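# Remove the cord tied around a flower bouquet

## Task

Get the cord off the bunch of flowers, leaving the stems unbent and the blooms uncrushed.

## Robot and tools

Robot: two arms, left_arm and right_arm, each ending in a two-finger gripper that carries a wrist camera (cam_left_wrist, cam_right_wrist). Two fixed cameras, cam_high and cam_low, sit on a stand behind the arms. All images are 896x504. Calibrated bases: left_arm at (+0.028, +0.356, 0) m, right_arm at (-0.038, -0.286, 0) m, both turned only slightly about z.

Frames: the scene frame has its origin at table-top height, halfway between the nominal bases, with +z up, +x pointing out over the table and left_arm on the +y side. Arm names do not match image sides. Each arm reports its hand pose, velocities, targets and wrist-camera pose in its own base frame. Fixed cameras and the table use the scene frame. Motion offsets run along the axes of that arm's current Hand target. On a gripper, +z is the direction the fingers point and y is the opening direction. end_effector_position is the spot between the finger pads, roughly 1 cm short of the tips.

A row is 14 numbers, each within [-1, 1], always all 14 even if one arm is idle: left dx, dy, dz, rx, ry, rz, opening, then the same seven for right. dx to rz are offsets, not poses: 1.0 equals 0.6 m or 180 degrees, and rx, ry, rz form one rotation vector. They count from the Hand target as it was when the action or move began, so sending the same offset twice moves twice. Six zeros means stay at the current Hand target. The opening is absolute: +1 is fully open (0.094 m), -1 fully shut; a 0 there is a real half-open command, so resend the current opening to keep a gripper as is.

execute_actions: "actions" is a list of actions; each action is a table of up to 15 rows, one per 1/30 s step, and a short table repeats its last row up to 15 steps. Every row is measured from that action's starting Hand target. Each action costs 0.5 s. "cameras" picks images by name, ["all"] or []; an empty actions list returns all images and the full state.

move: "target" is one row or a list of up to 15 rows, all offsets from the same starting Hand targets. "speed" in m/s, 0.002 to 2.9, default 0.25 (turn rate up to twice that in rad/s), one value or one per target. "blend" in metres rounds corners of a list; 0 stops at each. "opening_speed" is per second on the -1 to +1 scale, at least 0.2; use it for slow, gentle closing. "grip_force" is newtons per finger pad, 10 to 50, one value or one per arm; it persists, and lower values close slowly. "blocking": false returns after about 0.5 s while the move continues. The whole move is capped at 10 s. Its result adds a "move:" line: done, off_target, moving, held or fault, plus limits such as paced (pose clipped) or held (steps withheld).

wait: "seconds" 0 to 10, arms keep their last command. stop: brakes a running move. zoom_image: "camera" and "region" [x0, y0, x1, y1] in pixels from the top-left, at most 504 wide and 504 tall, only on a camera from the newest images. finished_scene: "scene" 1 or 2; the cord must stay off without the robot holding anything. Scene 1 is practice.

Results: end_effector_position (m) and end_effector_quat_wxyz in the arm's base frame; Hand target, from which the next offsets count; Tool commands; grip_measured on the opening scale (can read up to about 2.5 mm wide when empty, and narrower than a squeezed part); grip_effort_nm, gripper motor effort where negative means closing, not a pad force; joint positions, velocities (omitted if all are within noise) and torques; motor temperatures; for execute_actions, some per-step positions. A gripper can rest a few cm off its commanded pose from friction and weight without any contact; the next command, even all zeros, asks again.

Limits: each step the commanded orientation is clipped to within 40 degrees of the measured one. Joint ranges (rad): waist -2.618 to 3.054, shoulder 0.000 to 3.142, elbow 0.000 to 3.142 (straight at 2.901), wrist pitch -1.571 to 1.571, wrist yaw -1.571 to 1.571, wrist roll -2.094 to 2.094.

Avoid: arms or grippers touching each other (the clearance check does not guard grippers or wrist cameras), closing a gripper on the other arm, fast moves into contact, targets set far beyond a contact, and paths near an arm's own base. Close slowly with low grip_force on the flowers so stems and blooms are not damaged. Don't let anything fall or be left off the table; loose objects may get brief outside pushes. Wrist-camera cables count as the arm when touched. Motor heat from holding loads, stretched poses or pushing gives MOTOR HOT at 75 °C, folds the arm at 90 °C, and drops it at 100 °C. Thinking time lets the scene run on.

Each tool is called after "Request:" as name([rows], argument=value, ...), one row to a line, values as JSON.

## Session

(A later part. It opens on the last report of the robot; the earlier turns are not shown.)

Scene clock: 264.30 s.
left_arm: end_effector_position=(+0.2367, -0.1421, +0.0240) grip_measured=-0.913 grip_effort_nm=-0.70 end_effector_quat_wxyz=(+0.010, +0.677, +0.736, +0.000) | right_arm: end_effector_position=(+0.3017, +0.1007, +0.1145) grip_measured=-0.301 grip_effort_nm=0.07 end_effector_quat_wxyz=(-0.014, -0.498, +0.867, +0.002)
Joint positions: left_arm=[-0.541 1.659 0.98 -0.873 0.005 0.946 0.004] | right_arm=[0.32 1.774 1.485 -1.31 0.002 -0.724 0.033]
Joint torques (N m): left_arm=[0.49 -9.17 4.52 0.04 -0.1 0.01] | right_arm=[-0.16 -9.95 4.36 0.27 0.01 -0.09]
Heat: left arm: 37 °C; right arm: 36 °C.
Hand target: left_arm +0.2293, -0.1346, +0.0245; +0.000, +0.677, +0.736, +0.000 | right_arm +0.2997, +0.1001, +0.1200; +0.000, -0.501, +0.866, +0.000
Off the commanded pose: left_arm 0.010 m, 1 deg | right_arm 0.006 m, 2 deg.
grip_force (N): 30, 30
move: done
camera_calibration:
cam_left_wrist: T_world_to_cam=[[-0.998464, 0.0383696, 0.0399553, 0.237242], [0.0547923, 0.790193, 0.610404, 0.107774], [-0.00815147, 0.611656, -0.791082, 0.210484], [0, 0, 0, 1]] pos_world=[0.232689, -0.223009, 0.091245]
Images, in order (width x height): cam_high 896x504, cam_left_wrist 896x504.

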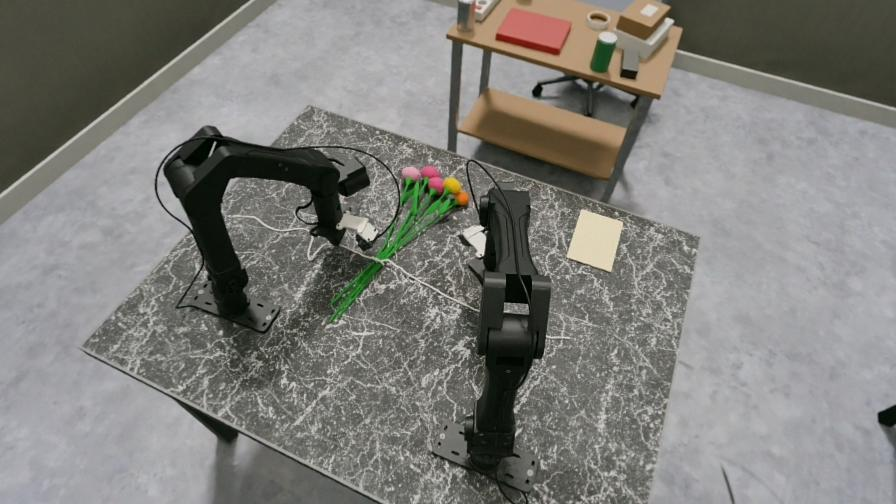

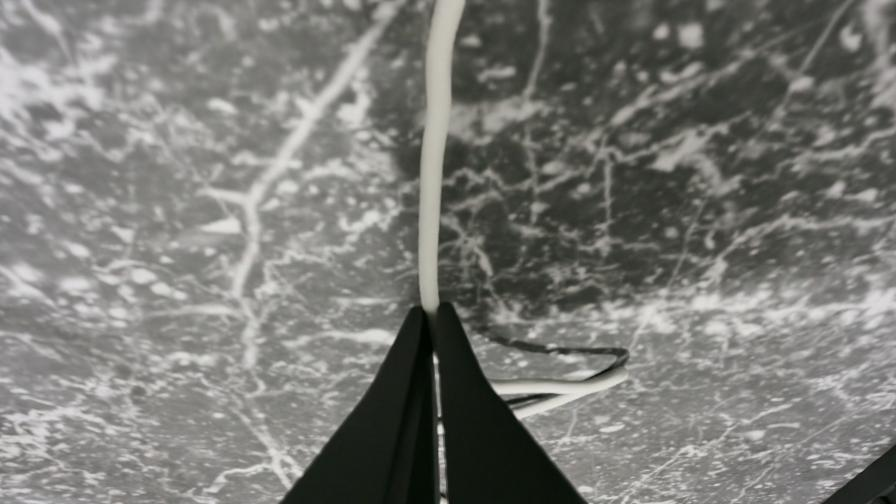

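Request:
move([
  [-0.02, -0.0017, 0.0217, 0, 0, 0, -1, 0, 0, 0, 0, 0, 0, -0.3],
  [-0.02, -0.0017, 0.0217, 0, 0, 0, -0.3, 0, 0, 0, 0, 0, 0, -0.3],
  [-0.02, -0.0017, -0.1167, 0, 0, 0, -0.3, -0.1087, 0.0952, 0.0917, 0, 0, -0.083, -0.3],
], speed=0.1, cameras=["cam_left_wrist", "cam_right_wrist", "cam_high"])

Scene clock: 308.60 s.
left_arm: end_effector_position=(+0.2278, -0.1442, +0.0848) grip_measured=-0.303 grip_effort_nm=0.11 end_effector_quat_wxyz=(-0.010, +0.677, +0.736, -0.003) | right_arm: end_effector_position=(+0.2844, +0.1844, +0.0783) grip_measured=-0.301 grip_effort_nm=0.07 end_effector_quat_wxyz=(+0.013, -0.606, +0.796, -0.002)
Joint positions: left_arm=[-0.566 1.599 1.17 -1.164 0.002 0.92 0.033] | right_arm=[0.573 1.819 1.396 -1.123 0.002 -0.727 0.033]
Joint torques (N m): left_arm=[-0.42 -8.66 8.91 -0.02 -0.07 -0.09] | right_arm=[0.24 -5.79 4.59 0.41 0.02 -0.09]
Motor temperatures (°C): left_arm=[30 34 37 29 29 27 28] | right_arm=[28 35 35 28 26 29 29]
Heat: left arm: 37 °C; right arm: 35 °C.
Hand target: left_arm +0.2293, -0.1466, +0.0946; +0.000, +0.677, +0.736, +0.000 | right_arm +0.2827, +0.1852, +0.0650; +0.000, -0.609, +0.793, +0.000
Off the commanded pose: left_arm 0.010 m, 1 deg | right_arm 0.013 m, 2 deg.
grip_force (N): 30, 30
move: off_target (right_arm)
camera_calibration:
cam_left_wrist: T_world_to_cam=[[-0.996633, 0.0359055, 0.0737125, 0.222456], [0.0742837, 0.775972, 0.626378, 0.0649658], [-0.0347084, 0.629745, -0.776026, 0.267233], [0, 0, 0, 1]] pos_world=[0.226156, -0.226688, 0.150289]
cam_right_wrist: T_world_to_cam=[[0.911613, -0.41022, 0.0261002, -0.184866], [-0.340224, -0.717383, 0.607955, 0.204306], [-0.230671, -0.5631, -0.793542, 0.336005], [0, 0, 0, 1]] pos_world=[0.315543, 0.259934, 0.14725]
Images, in order (width x height): cam_high 896x504, cam_left_wrist 896x504, cam_right_wrist 896x504.

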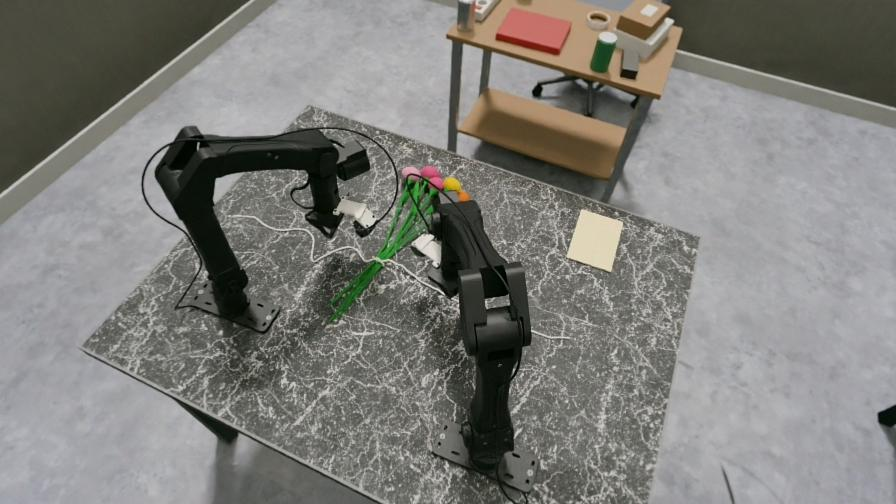

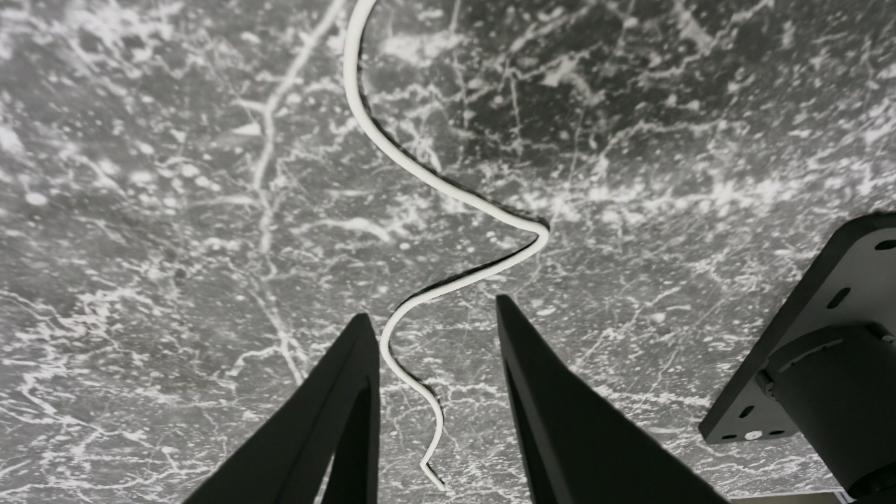

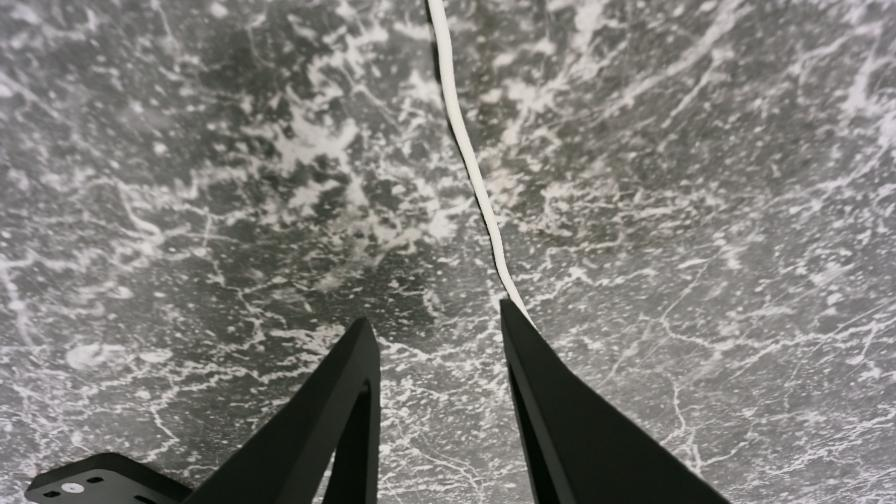

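Request:
move([
  [-0.221, 0.0433, 0.0083, 0, 0, -0.4167, 0.5, -0.0045, -0.0167, 0.1, 0, 0, 0, -0.3],
  [-0.221, 0.0433, 0.0083, 0, 0, -0.4167, 0.5, -0.0045, -0.0167, 0.1233, 0, 0, 0, -0.3],
], speed=[0.15, 0.02], cameras=["cam_left_wrist", "cam_right_wrist", "cam_high"])

Scene clock: 318.77 s.
left_arm: end_effector_position=(+0.2664, -0.2729, +0.0915) grip_measured=+0.497 grip_effort_nm=0.11 end_effector_quat_wxyz=(+0.004, +0.088, +0.996, -0.005) | right_arm: end_effector_position=(+0.2943, +0.1896, +0.0089) grip_measured=-0.301 grip_effort_nm=0.07 end_effector_quat_wxyz=(+0.013, -0.611, +0.792, -0.002)
Joint positions: left_arm=[-0.799 1.988 1.676 -1.247 0.002 -0.623 0.07] | right_arm=[0.57 1.937 1.265 -0.871 0.002 -0.744 0.033]
Joint torques (N m): left_arm=[-0.55 -9.33 9.36 0.07 -0.07 -0.11] | right_arm=[-1.09 -5.81 3.85 0.46 -0.02 -0.03]
Heat: left arm: 38 °C; right arm: 35 °C.
Hand target: left_arm +0.2665, -0.2766, +0.0896; +0.000, +0.089, +0.996, +0.000 | right_arm +0.2930, +0.1853, -0.0090; +0.000, -0.609, +0.793, +0.000
Off the commanded pose: left_arm 0.004 m, 1 deg | right_arm 0.018 m, 2 deg.
grip_force (N): 30, 30
move: off_target (right_arm)
camera_calibration:
cam_left_wrist: T_world_to_cam=[[-0.293072, -0.954084, 0.0619064, -0.19161], [-0.74383, 0.26821, 0.612194, 0.238452], [-0.600688, 0.133369, -0.788281, 0.371284], [0, 0, 0, 1]] pos_world=[0.344238, -0.296285, 0.158559]
cam_right_wrist: T_world_to_cam=[[0.916808, -0.398398, 0.0272498, -0.193827], [-0.331809, -0.722048, 0.607082, 0.251996], [-0.222184, -0.565619, -0.794172, 0.284135], [0, 0, 0, 1]] pos_world=[0.324447, 0.265446, 0.0779516]
Images, in order (width x height): cam_high 896x504, cam_left_wrist 896x504, cam_right_wrist 896x504.

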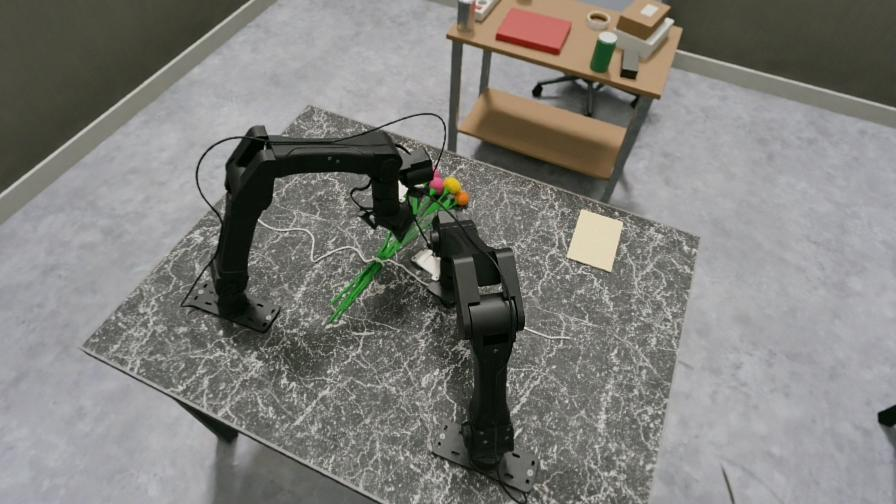

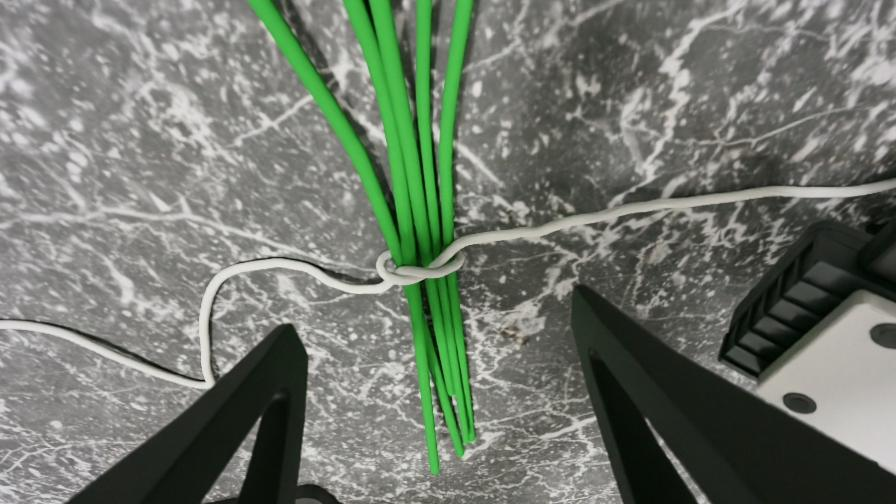

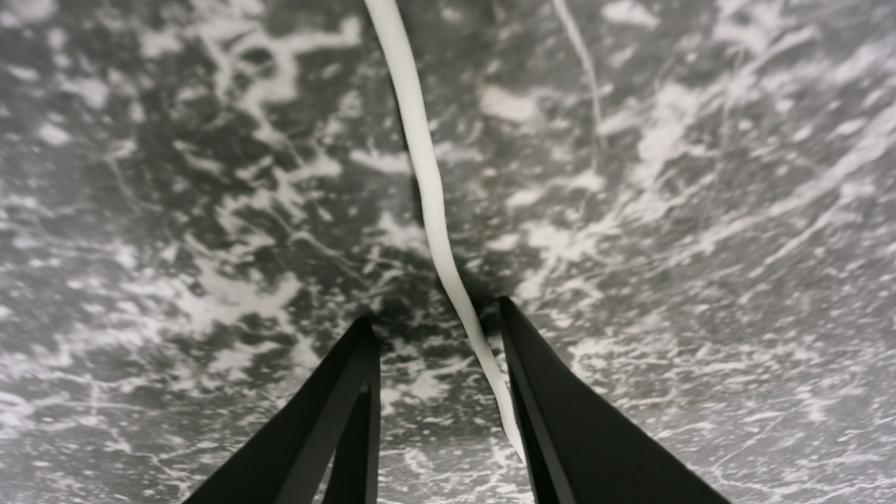

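Request:
move([
  [0, 0, 0, 0, 0, 0, 0.5, 0, 0, 0, 0, 0, 0, -1],
  [0, 0, 0.1293, 0, 0, 0, 0.5, 0, 0, 0, 0, 0, 0, -1],
], speed=0.06, cameras=["cam_left_wrist", "cam_right_wrist", "cam_low"])

Scene clock: 328.20 s.
left_arm: end_effector_position=(+0.2702, -0.2768, +0.0236) grip_measured=+0.497 grip_effort_nm=0.11 end_effector_quat_wxyz=(+0.007, +0.088, +0.996, -0.007) | right_arm: end_effector_position=(+0.2968, +0.1912, +0.0090) grip_measured=-0.945 grip_effort_nm=-0.66 end_effector_quat_wxyz=(+0.019, -0.611, +0.792, -0.003)
Joint positions: left_arm=[-0.799 2.053 1.497 -0.996 0.002 -0.623 0.07] | right_arm=[0.57 1.937 1.265 -0.86 0.002 -0.744 0.003]
Joint torques (N m): left_arm=[-0.62 -9.85 5.08 0.36 -0.06 -0.08] | right_arm=[-0.98 -5.85 4 0.4 -0.02 -0.04]
Heat: left arm: 38 °C; right arm: 35 °C.
Hand target: left_arm +0.2663, -0.2766, +0.0120; +0.000, +0.089, +0.996, +0.000 | right_arm +0.2929, +0.1853, -0.0090; +0.000, -0.609, +0.793, +0.000
Off the commanded pose: left_arm 0.012 m, 1 deg | right_arm 0.019 m, 2 deg.
grip_force (N): 30, 30
move: off_target (left_arm, right_arm)
camera_calibration:
cam_left_wrist: T_world_to_cam=[[-0.293274, -0.953815, 0.0650224, -0.18988], [-0.746607, 0.270982, 0.607575, 0.285542], [-0.597134, 0.12964, -0.791596, 0.318591], [0, 0, 0, 1]] pos_world=[0.347742, -0.299789, 0.0910536]
cam_right_wrist: T_world_to_cam=[[0.916517, -0.398562, 0.0338406, -0.195441], [-0.337792, -0.725902, 0.599135, 0.256503], [-0.214227, -0.560548, -0.799933, 0.282304], [0, 0, 0, 1]] pos_world=[0.326247, 0.266546, 0.0787587]
Images, in order (width x height): cam_low 896x504, cam_left_wrist 896x504, cam_right_wrist 896x504.

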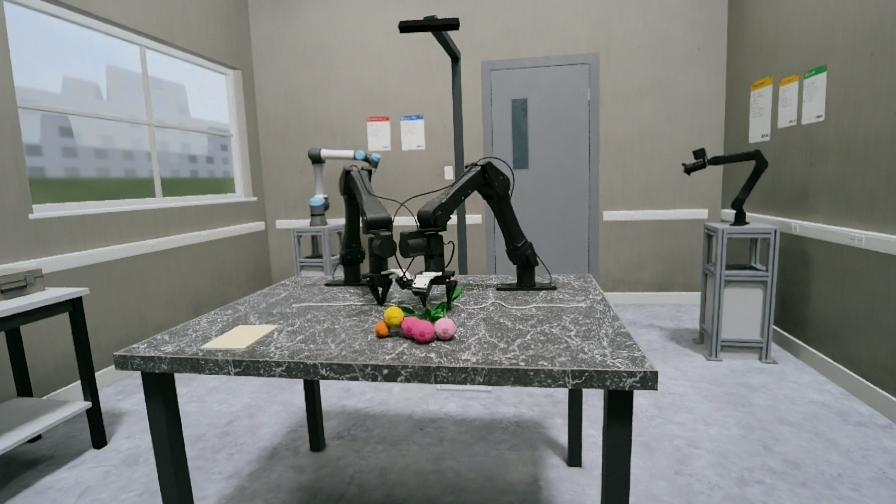

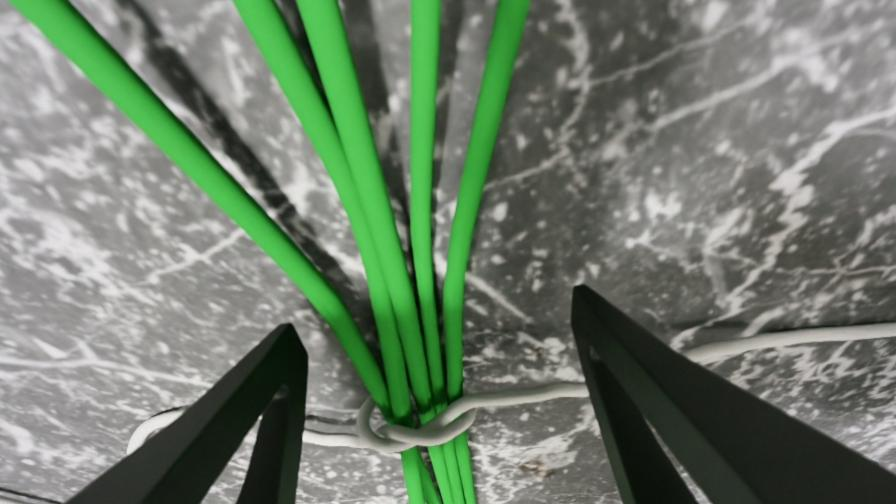

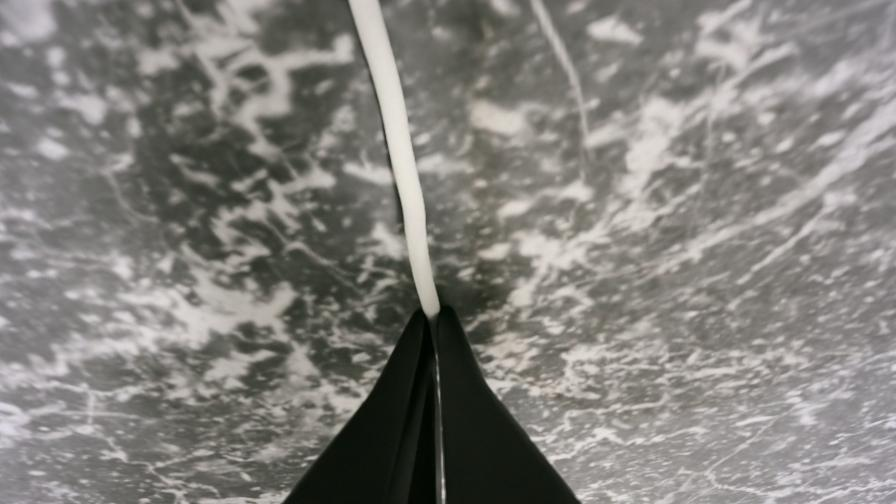

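Request:
move([
  [0.025, 0.0073, 0.015, 0, 0, 0, 0.5, 0, 0, 0, 0, 0, 0, -1],
  [0.025, 0.0073, 0.015, 0, 0, 0, -0.2, 0, 0, 0, 0, 0, 0, -1],
], speed=0.04, opening_speed=0.5, cameras=["cam_left_wrist"])

Scene clock: 338.67 s.
left_arm: end_effector_position=(+0.2610, -0.2754, +0.0123) grip_measured=-0.197 grip_effort_nm=-0.21 end_effector_quat_wxyz=(+0.011, +0.087, +0.996, -0.011) | right_arm: end_effector_position=(+0.2968, +0.1912, +0.0090) grip_measured=-0.945 grip_effort_nm=-0.67 end_effector_quat_wxyz=(+0.019, -0.611, +0.792, -0.003)
Joint positions: left_arm=[-0.814 2.031 1.416 -0.925 0.003 -0.639 0.038] | right_arm=[0.57 1.937 1.265 -0.86 0.002 -0.744 0.003]
Joint torques (N m): left_arm=[-0.58 -10.95 3.58 0.29 -0.06 -0.08] | right_arm=[-1.17 -5.89 4.08 0.31 -0.03 -0.07]
Heat: left arm: 37 °C; right arm: 35 °C.
Hand target: left_arm +0.2523, -0.2697, +0.0030; +0.000, +0.089, +0.996, +0.000 | right_arm +0.2929, +0.1853, -0.0090; +0.000, -0.609, +0.793, +0.000
Off the commanded pose: left_arm 0.014 m, 2 deg | right_arm 0.019 m, 2 deg.
grip_force (N): 30, 30
move: off_target (left_arm, right_arm); target 2's new opening was sent with left_arm's hand 0.013 m and 1 deg from that target
camera_calibration:
cam_left_wrist: T_world_to_cam=[[-0.292763, -0.953489, 0.0717503, -0.190664], [-0.751345, 0.275809, 0.599509, 0.287812], [-0.591415, 0.121605, -0.797146, 0.300334], [0, 0, 0, 1]] pos_world=[0.338049, -0.2977, 0.0805445]
Images, in order (width x height): cam_left_wrist 896x504.

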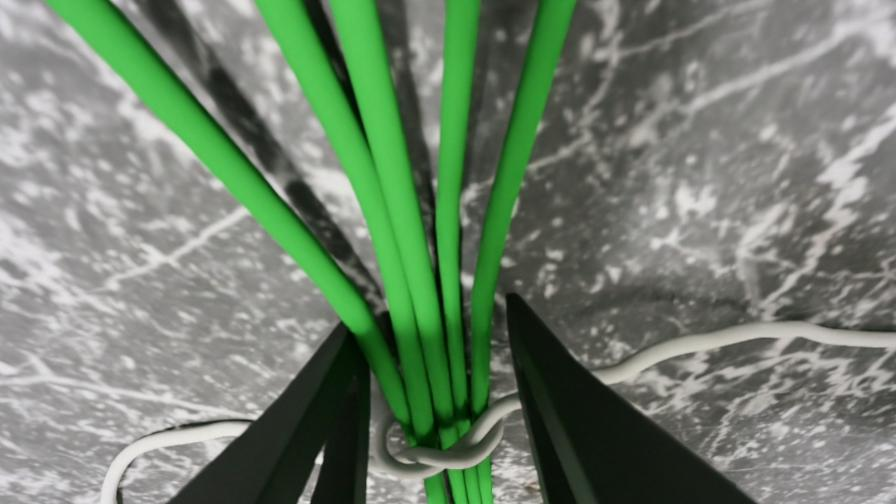

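Request:
move(target=[0, 0, 0, 0, 0, 0, -0.2, 0.161, -0.043, -0.05, 0, 0, 0.055, -1], speed=0.05, cameras=["cam_left_wrist", "cam_high", "cam_right_wrist"])

Scene clock: 342.80 s.
left_arm: end_effector_position=(+0.2610, -0.2754, +0.0123) grip_measured=-0.197 grip_effort_nm=-0.21 end_effector_quat_wxyz=(+0.011, +0.087, +0.996, -0.011) | right_arm: end_effector_position=(+0.2995, +0.0917, +0.0141) grip_measured=-0.945 grip_effort_nm=-0.66 end_effector_quat_wxyz=(+0.002, -0.539, +0.843, +0.006)
Joint positions: left_arm=[-0.814 2.031 1.416 -0.925 0.003 -0.639 0.038] | right_arm=[0.287 1.823 1.133 -0.88 -0.012 -0.851 0.003]
Joint torques (N m): left_arm=[-0.53 -10.96 3.59 0.29 -0.07 -0.09] | right_arm=[-0.55 -10.19 4.08 -0.07 0.12 -0.06]
Heat: left arm: 37 °C; right arm: 35 °C.
Hand target: left_arm +0.2523, -0.2697, +0.0030; +0.000, +0.089, +0.996, +0.000 | right_arm +0.2931, +0.0853, +0.0210; +0.000, -0.538, +0.843, +0.000
Off the commanded pose: left_arm 0.014 m, 2 deg | right_arm 0.011 m, 1 deg.
grip_force (N): 30, 30
move: off_target (left_arm, right_arm)
camera_calibration:
cam_left_wrist: T_world_to_cam=[[-0.292763, -0.953489, 0.0717503, -0.190664], [-0.751345, 0.275809, 0.599509, 0.287812], [-0.591415, 0.121605, -0.797146, 0.300334], [0, 0, 0, 1]] pos_world=[0.338049, -0.2977, 0.0805445]
cam_right_wrist: T_world_to_cam=[[0.833269, -0.552863, 0.00222707, -0.198106], [-0.436172, -0.654908, 0.61713, 0.204845], [-0.33973, -0.515207, -0.786858, 0.26447], [0, 0, 0, 1]] pos_world=[0.344272, 0.160885, 0.0821256]
Images, in order (width x height): cam_high 896x504, cam_left_wrist 896x504, cam_right_wrist 896x504.

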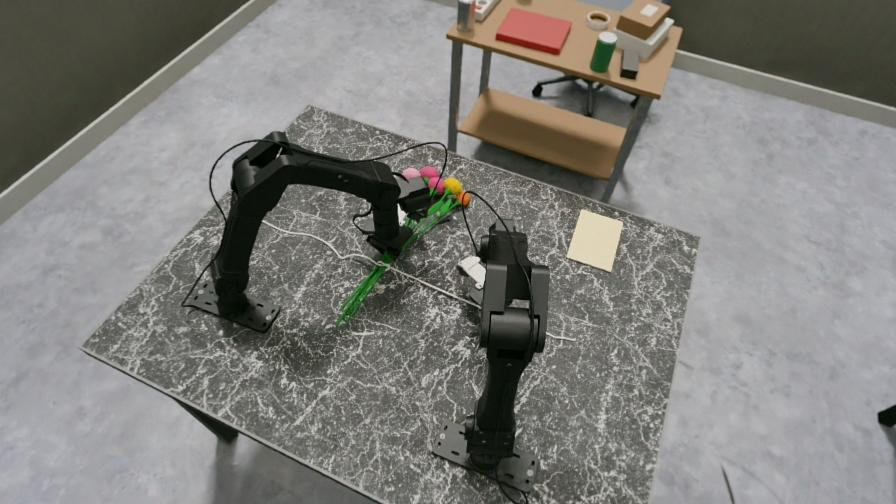

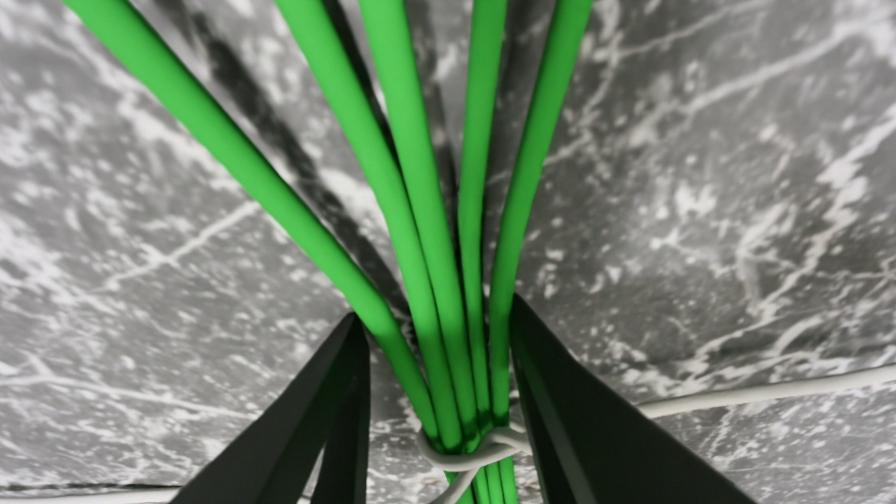

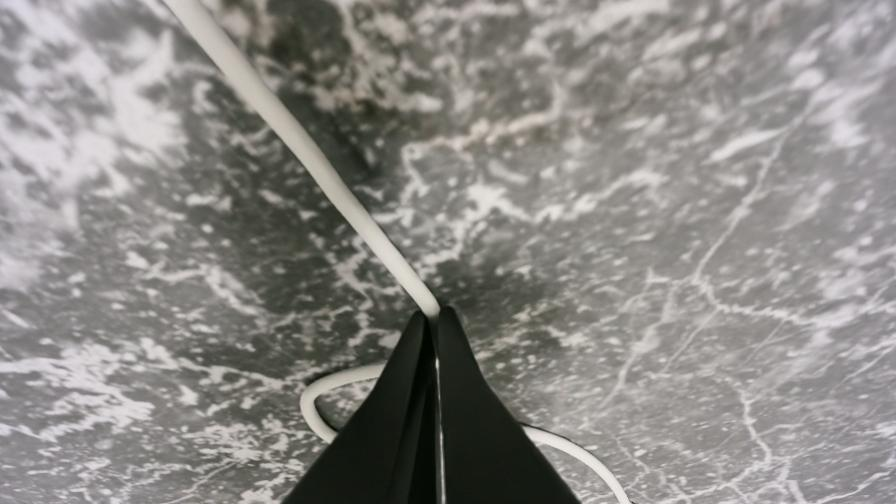

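Request:
move(target=[0, 0, 0, 0, 0, 0, -0.2, 0.161, -0.043, 0, 0, 0, 0.055, -1], speed=0.05, cameras=["cam_left_wrist", "cam_high"])

Scene clock: 346.50 s.
left_arm: end_effector_position=(+0.2610, -0.2754, +0.0123) grip_measured=-0.197 grip_effort_nm=-0.20 end_effector_quat_wxyz=(+0.011, +0.087, +0.996, -0.011) | right_arm: end_effector_position=(+0.2791, -0.0095, +0.0156) grip_measured=-0.945 grip_effort_nm=-0.66 end_effector_quat_wxyz=(-0.005, -0.464, +0.886, +0.009)
Joint positions: left_arm=[-0.814 2.031 1.416 -0.925 0.003 -0.639 0.038] | right_arm=[-0.044 1.718 1.01 -0.88 -0.01 -1.009 0.003]
Joint torques (N m): left_arm=[-0.61 -10.95 3.56 0.3 -0.08 -0.07] | right_arm=[-0.8 -9.07 4.12 0.06 0.08 -0.11]
Heat: left arm: 37 °C; right arm: 35 °C.
Hand target: left_arm +0.2523, -0.2697, +0.0030; +0.000, +0.089, +0.996, +0.000 | right_arm +0.2758, -0.0132, +0.0210; +0.000, -0.464, +0.886, +0.000
Off the commanded pose: left_arm 0.014 m, 2 deg | right_arm 0.007 m, 1 deg.
grip_force (N): 30, 30
move: off_target (left_arm)
camera_calibration:
cam_left_wrist: T_world_to_cam=[[-0.292763, -0.953489, 0.0717503, -0.190664], [-0.751345, 0.275809, 0.599509, 0.287812], [-0.591415, 0.121605, -0.797146, 0.300334], [0, 0, 0, 1]] pos_world=[0.338049, -0.2977, 0.0805445]
Images, in order (width x height): cam_high 896x504, cam_left_wrist 896x504.

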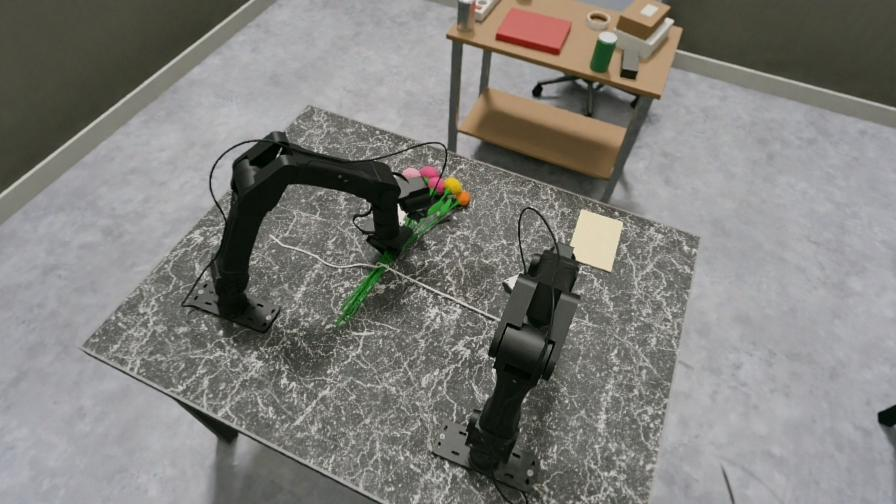

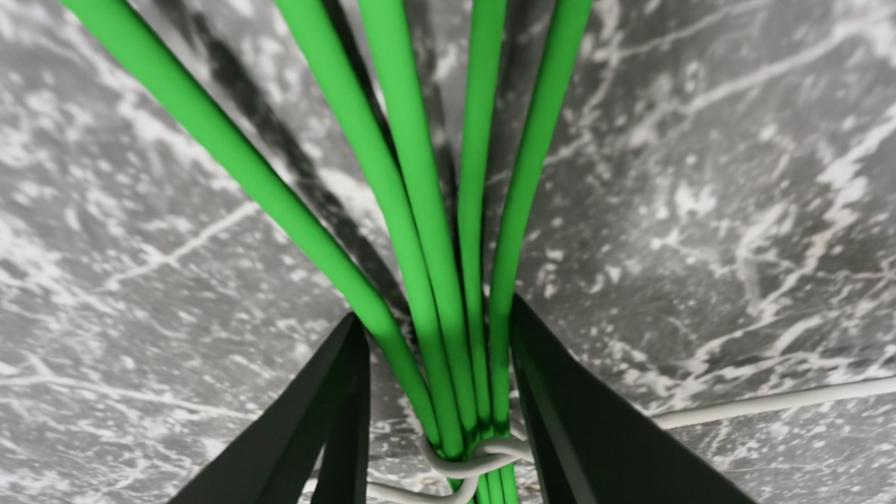

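Request:
move(target=[0, 0, 0, 0, 0, 0, -0.2, 0.2466, -0.1707, 0, 0, 0, 0.1, -1], speed=0.06, cameras=["cam_left_wrist", "cam_high"])

Scene clock: 351.60 s.
left_arm: end_effector_position=(+0.2610, -0.2754, +0.0123) grip_measured=-0.197 grip_effort_nm=-0.20 end_effector_quat_wxyz=(+0.011, +0.087, +0.996, -0.011) | right_arm: end_effector_position=(+0.2760, -0.1892, +0.0250) grip_measured=-0.945 grip_effort_nm=-0.66 end_effector_quat_wxyz=(+0.010, -0.320, +0.947, -0.007)
Joint positions: left_arm=[-0.814 2.031 1.416 -0.925 0.003 -0.639 0.038] | right_arm=[-0.608 1.862 1.232 -0.918 -0.008 -1.258 0.003]
Joint torques (N m): left_arm=[-0.58 -10.92 3.55 0.3 -0.08 -0.1] | right_arm=[-0.68 -5.87 7.54 0.03 0.07 -0.03]
Heat: left arm: 37 °C; right arm: 35 °C.
Hand target: left_arm +0.2523, -0.2697, +0.0030; +0.000, +0.089, +0.996, +0.000 | right_arm +0.2757, -0.1932, +0.0210; +0.000, -0.320, +0.948, +0.000
Off the commanded pose: left_arm 0.014 m, 2 deg | right_arm 0.006 m, 1 deg.
grip_force (N): 30, 30
move: off_target (left_arm)
camera_calibration:
cam_left_wrist: T_world_to_cam=[[-0.292763, -0.953489, 0.0717503, -0.190664], [-0.751345, 0.275809, 0.599509, 0.287812], [-0.591415, 0.121605, -0.797146, 0.300334], [0, 0, 0, 1]] pos_world=[0.338049, -0.2977, 0.0805445]
Images, in order (width x height): cam_high 896x504, cam_left_wrist 896x504.

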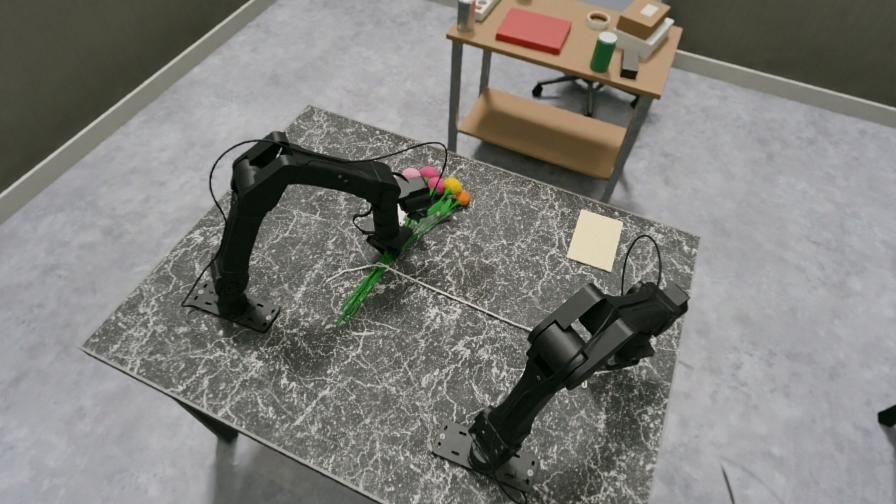

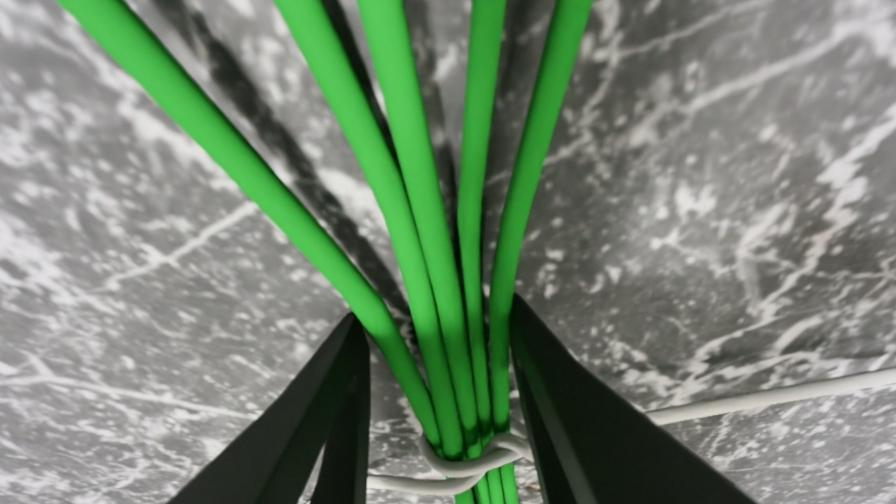

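Request:
move([
  [0, 0, 0, 0, 0, 0, -0.2, -0.0121, 0.0159, 0.025, 0, 0, 0, -1],
  [0, 0, 0, 0, 0, 0, -0.2, -0.0121, 0.0159, 0.025, 0, 0, 0, -0.3],
  [0, 0, 0, 0, 0, 0, -0.2, -0.0121, 0.0159, -0.11, 0, 0, 0, -0.3],
  [0, 0, 0, 0, 0, 0, -0.2, -0.4163, 0.4748, -0.0667, 0, 0, -0.237, -0.3],
], speed=[0.05, 0.1, 0.1, 0.2], blend=[0, 0, 0.02, 0], cameras=["cam_right_wrist", "cam_high"])

Scene clock: 361.63 s.
left_arm: end_effector_position=(+0.2610, -0.2754, +0.0123) grip_measured=-0.197 grip_effort_nm=-0.20 end_effector_quat_wxyz=(+0.011, +0.087, +0.996, -0.011) | right_arm: end_effector_position=(+0.2970, +0.1825, +0.0649) grip_measured=-0.301 grip_effort_nm=0.07 end_effector_quat_wxyz=(+0.004, -0.646, +0.763, -0.002)
Joint positions: left_arm=[-0.814 2.031 1.416 -0.925 0.003 -0.639 0.038] | right_arm=[0.55 1.88 1.421 -1.103 0.003 -0.855 0.033]
Joint torques (N m): left_arm=[-0.58 -10.93 3.58 0.31 -0.06 -0.07] | right_arm=[-0.55 -6.08 7.71 0.13 -0.01 0.06]
Heat: left arm: 36 °C; right arm: 36 °C.
Hand target: left_arm +0.2523, -0.2697, +0.0030; +0.000, +0.089, +0.996, +0.000 | right_arm +0.3020, +0.1848, +0.0610; +0.000, -0.642, +0.766, +0.000
Off the commanded pose: left_arm 0.014 m, 2 deg | right_arm 0.007 m, 1 deg.
grip_force (N): 30, 30
move: off_target (left_arm); target 2's new opening was sent with right_arm's hand 0.014 m and 2 deg from that target
camera_calibration:
cam_right_wrist: T_world_to_cam=[[0.949558, -0.31303, 0.0187892, -0.225377], [-0.25664, -0.741277, 0.620197, 0.194116], [-0.180212, -0.593735, -0.784221, 0.317128], [0, 0, 0, 1]] pos_world=[0.320976, 0.261634, 0.132542]
Images, in order (width x height): cam_high 896x504, cam_right_wrist 896x504.

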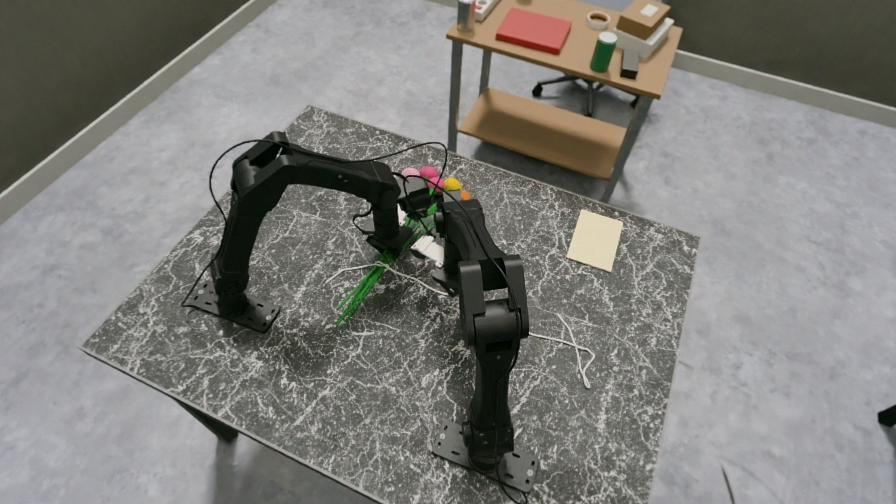

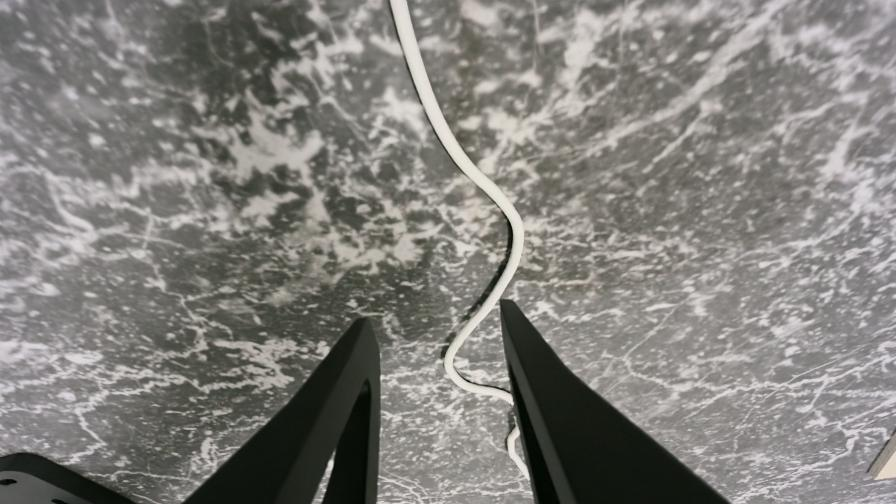

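Request:
move([
  [0, 0, 0, 0, 0, 0, -0.2, -0.0077, -0.0147, 0.095, 0, 0, -0.111, -0.3],
  [0, 0, 0, 0, 0, 0, -0.2, -0.0077, -0.0147, 0.118, 0, 0, -0.111, -0.3],
], speed=[0.08, 0.02], cameras=["cam_right_wrist"])

Scene clock: 369.93 s.
left_arm: end_effector_position=(+0.2610, -0.2754, +0.0123) grip_measured=-0.197 grip_effort_nm=-0.20 end_effector_quat_wxyz=(+0.011, +0.087, +0.996, -0.011) | right_arm: end_effector_position=(+0.3138, +0.1922, +0.0091) grip_measured=-0.301 grip_effort_nm=0.07 end_effector_quat_wxyz=(-0.014, +0.766, -0.642, +0.006)
Joint positions: left_arm=[-0.814 2.031 1.416 -0.925 0.003 -0.639 0.038] | right_arm=[0.548 1.995 1.349 -0.893 0.003 -1.198 0.033]
Joint torques (N m): left_arm=[-0.57 -10.95 3.59 0.28 -0.08 -0.08] | right_arm=[-0.98 -6.17 4.16 0.46 -0.05 -0.03]
Heat: left arm: 36 °C; right arm: 36 °C.
Hand target: left_arm +0.2523, -0.2697, +0.0030; +0.000, +0.089, +0.996, +0.000 | right_arm +0.3115, +0.1878, -0.0098; +0.000, +0.766, -0.643, +0.000
Off the commanded pose: left_arm 0.014 m, 2 deg | right_arm 0.020 m, 2 deg.
grip_force (N): 30, 30
move: off_target (left_arm, right_arm)
camera_calibration:
cam_right_wrist: T_world_to_cam=[[0.998973, 0.0223562, 0.0394038, -0.317373], [-0.00651274, -0.789862, 0.61325, 0.171066], [0.0448335, -0.612877, -0.788905, 0.215316], [0, 0, 0, 1]] pos_world=[0.308508, 0.274176, 0.0774634]
Images, in order (width x height): cam_right_wrist 896x504.

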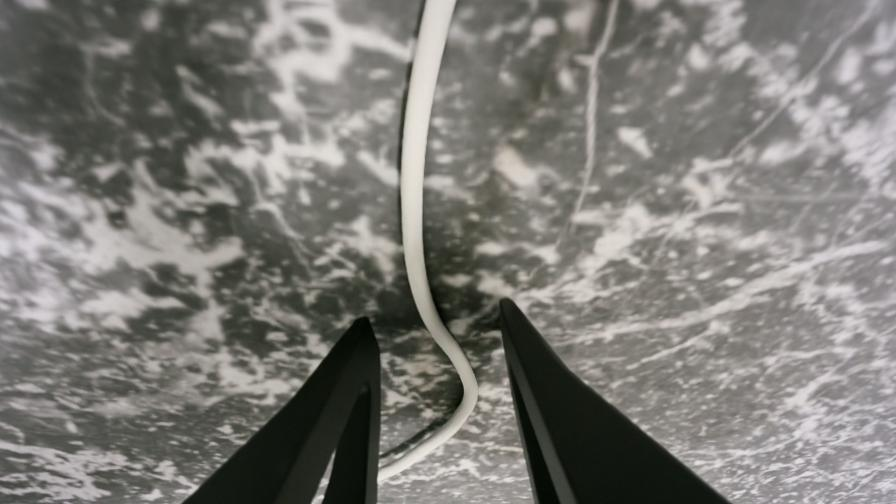

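Request:
move([
  [0, 0, 0, 0, 0, 0, -0.2, 0, 0, 0, 0, 0, 0, -1],
  [0, 0, 0, 0, 0, 0, -0.2, 0.0492, 0.0087, -0.0517, 0, 0, 0.03, -1],
  [0, 0, 0, 0, 0, 0, -0.2, 0.4567, 0.0973, -0.0517, 0, 0, 0.333, -1],
], speed=[0.05, 0.05, 0.07], blend=[0, 0.01, 0], cameras=["cam_left_wrist", "cam_high", "cam_right_wrist"])

Scene clock: 382.50 s.
left_arm: end_effector_position=(+0.2610, -0.2754, +0.0123) grip_measured=-0.197 grip_effort_nm=-0.20 end_effector_quat_wxyz=(+0.011, +0.087, +0.996, -0.011) | right_arm: end_effector_position=(+0.2896, -0.0874, +0.0142) grip_measured=-0.946 grip_effort_nm=-0.67 end_effector_quat_wxyz=(-0.016, -0.347, +0.938, +0.011)
Joint positions: left_arm=[-0.814 2.031 1.416 -0.925 0.003 -0.639 0.038] | right_arm=[-0.296 1.822 1.131 -0.92 0.001 -1.004 0.003]
Joint torques (N m): left_arm=[-0.55 -10.93 3.55 0.3 -0.07 -0.08] | right_arm=[-0.5 -7.75 7.45 0.22 0.03 0.08]
Heat: left arm: 36 °C; right arm: 35 °C.
Hand target: left_arm +0.2523, -0.2697, +0.0030; +0.000, +0.089, +0.996, +0.000 | right_arm +0.3010, -0.0923, +0.0212; +0.000, -0.342, +0.940, +0.000
Off the commanded pose: left_arm 0.014 m, 2 deg | right_arm 0.014 m, 2 deg.
grip_force (N): 30, 30
move: off_target (left_arm, right_arm)
camera_calibration:
cam_left_wrist: T_world_to_cam=[[-0.292763, -0.953489, 0.0717503, -0.190664], [-0.751345, 0.275809, 0.599509, 0.287812], [-0.591415, 0.121605, -0.797146, 0.300334], [0, 0, 0, 1]] pos_world=[0.338049, -0.2977, 0.0805445]
cam_right_wrist: T_world_to_cam=[[0.527255, -0.849517, -0.0179964, -0.225933], [-0.643081, -0.412794, 0.645018, 0.163867], [-0.555382, -0.328516, -0.763955, 0.247353], [0, 0, 0, 1]] pos_world=[0.361879, -0.0430307, 0.0792032]
Images, in order (width x height): cam_high 896x504, cam_left_wrist 896x504, cam_right_wrist 896x504.

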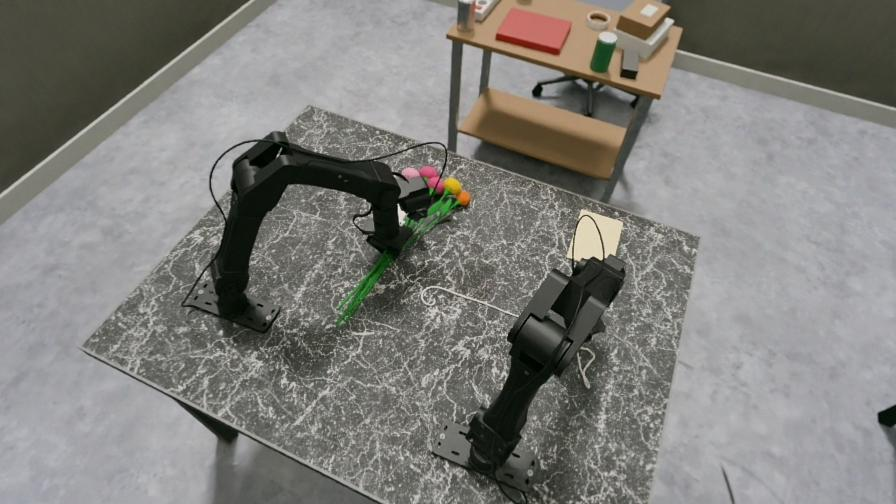

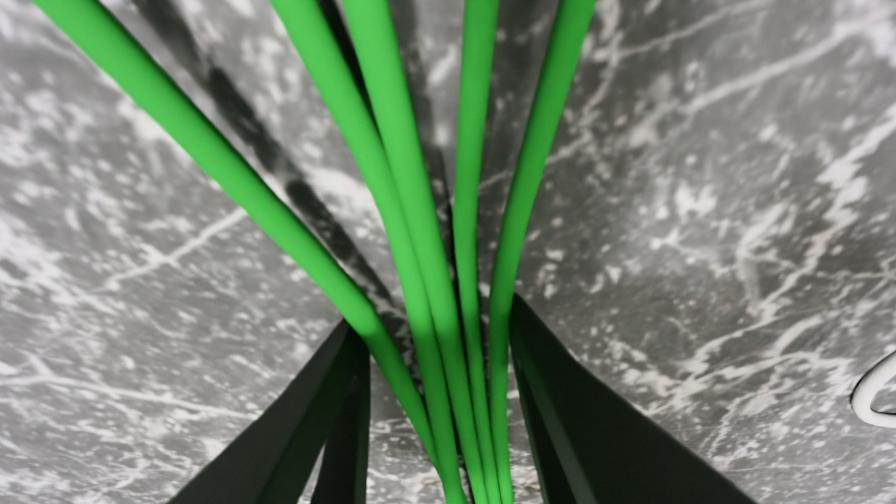

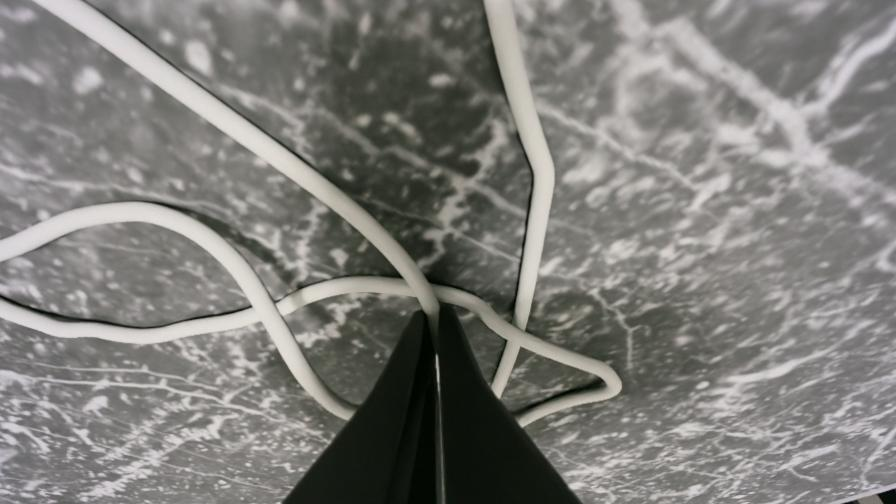

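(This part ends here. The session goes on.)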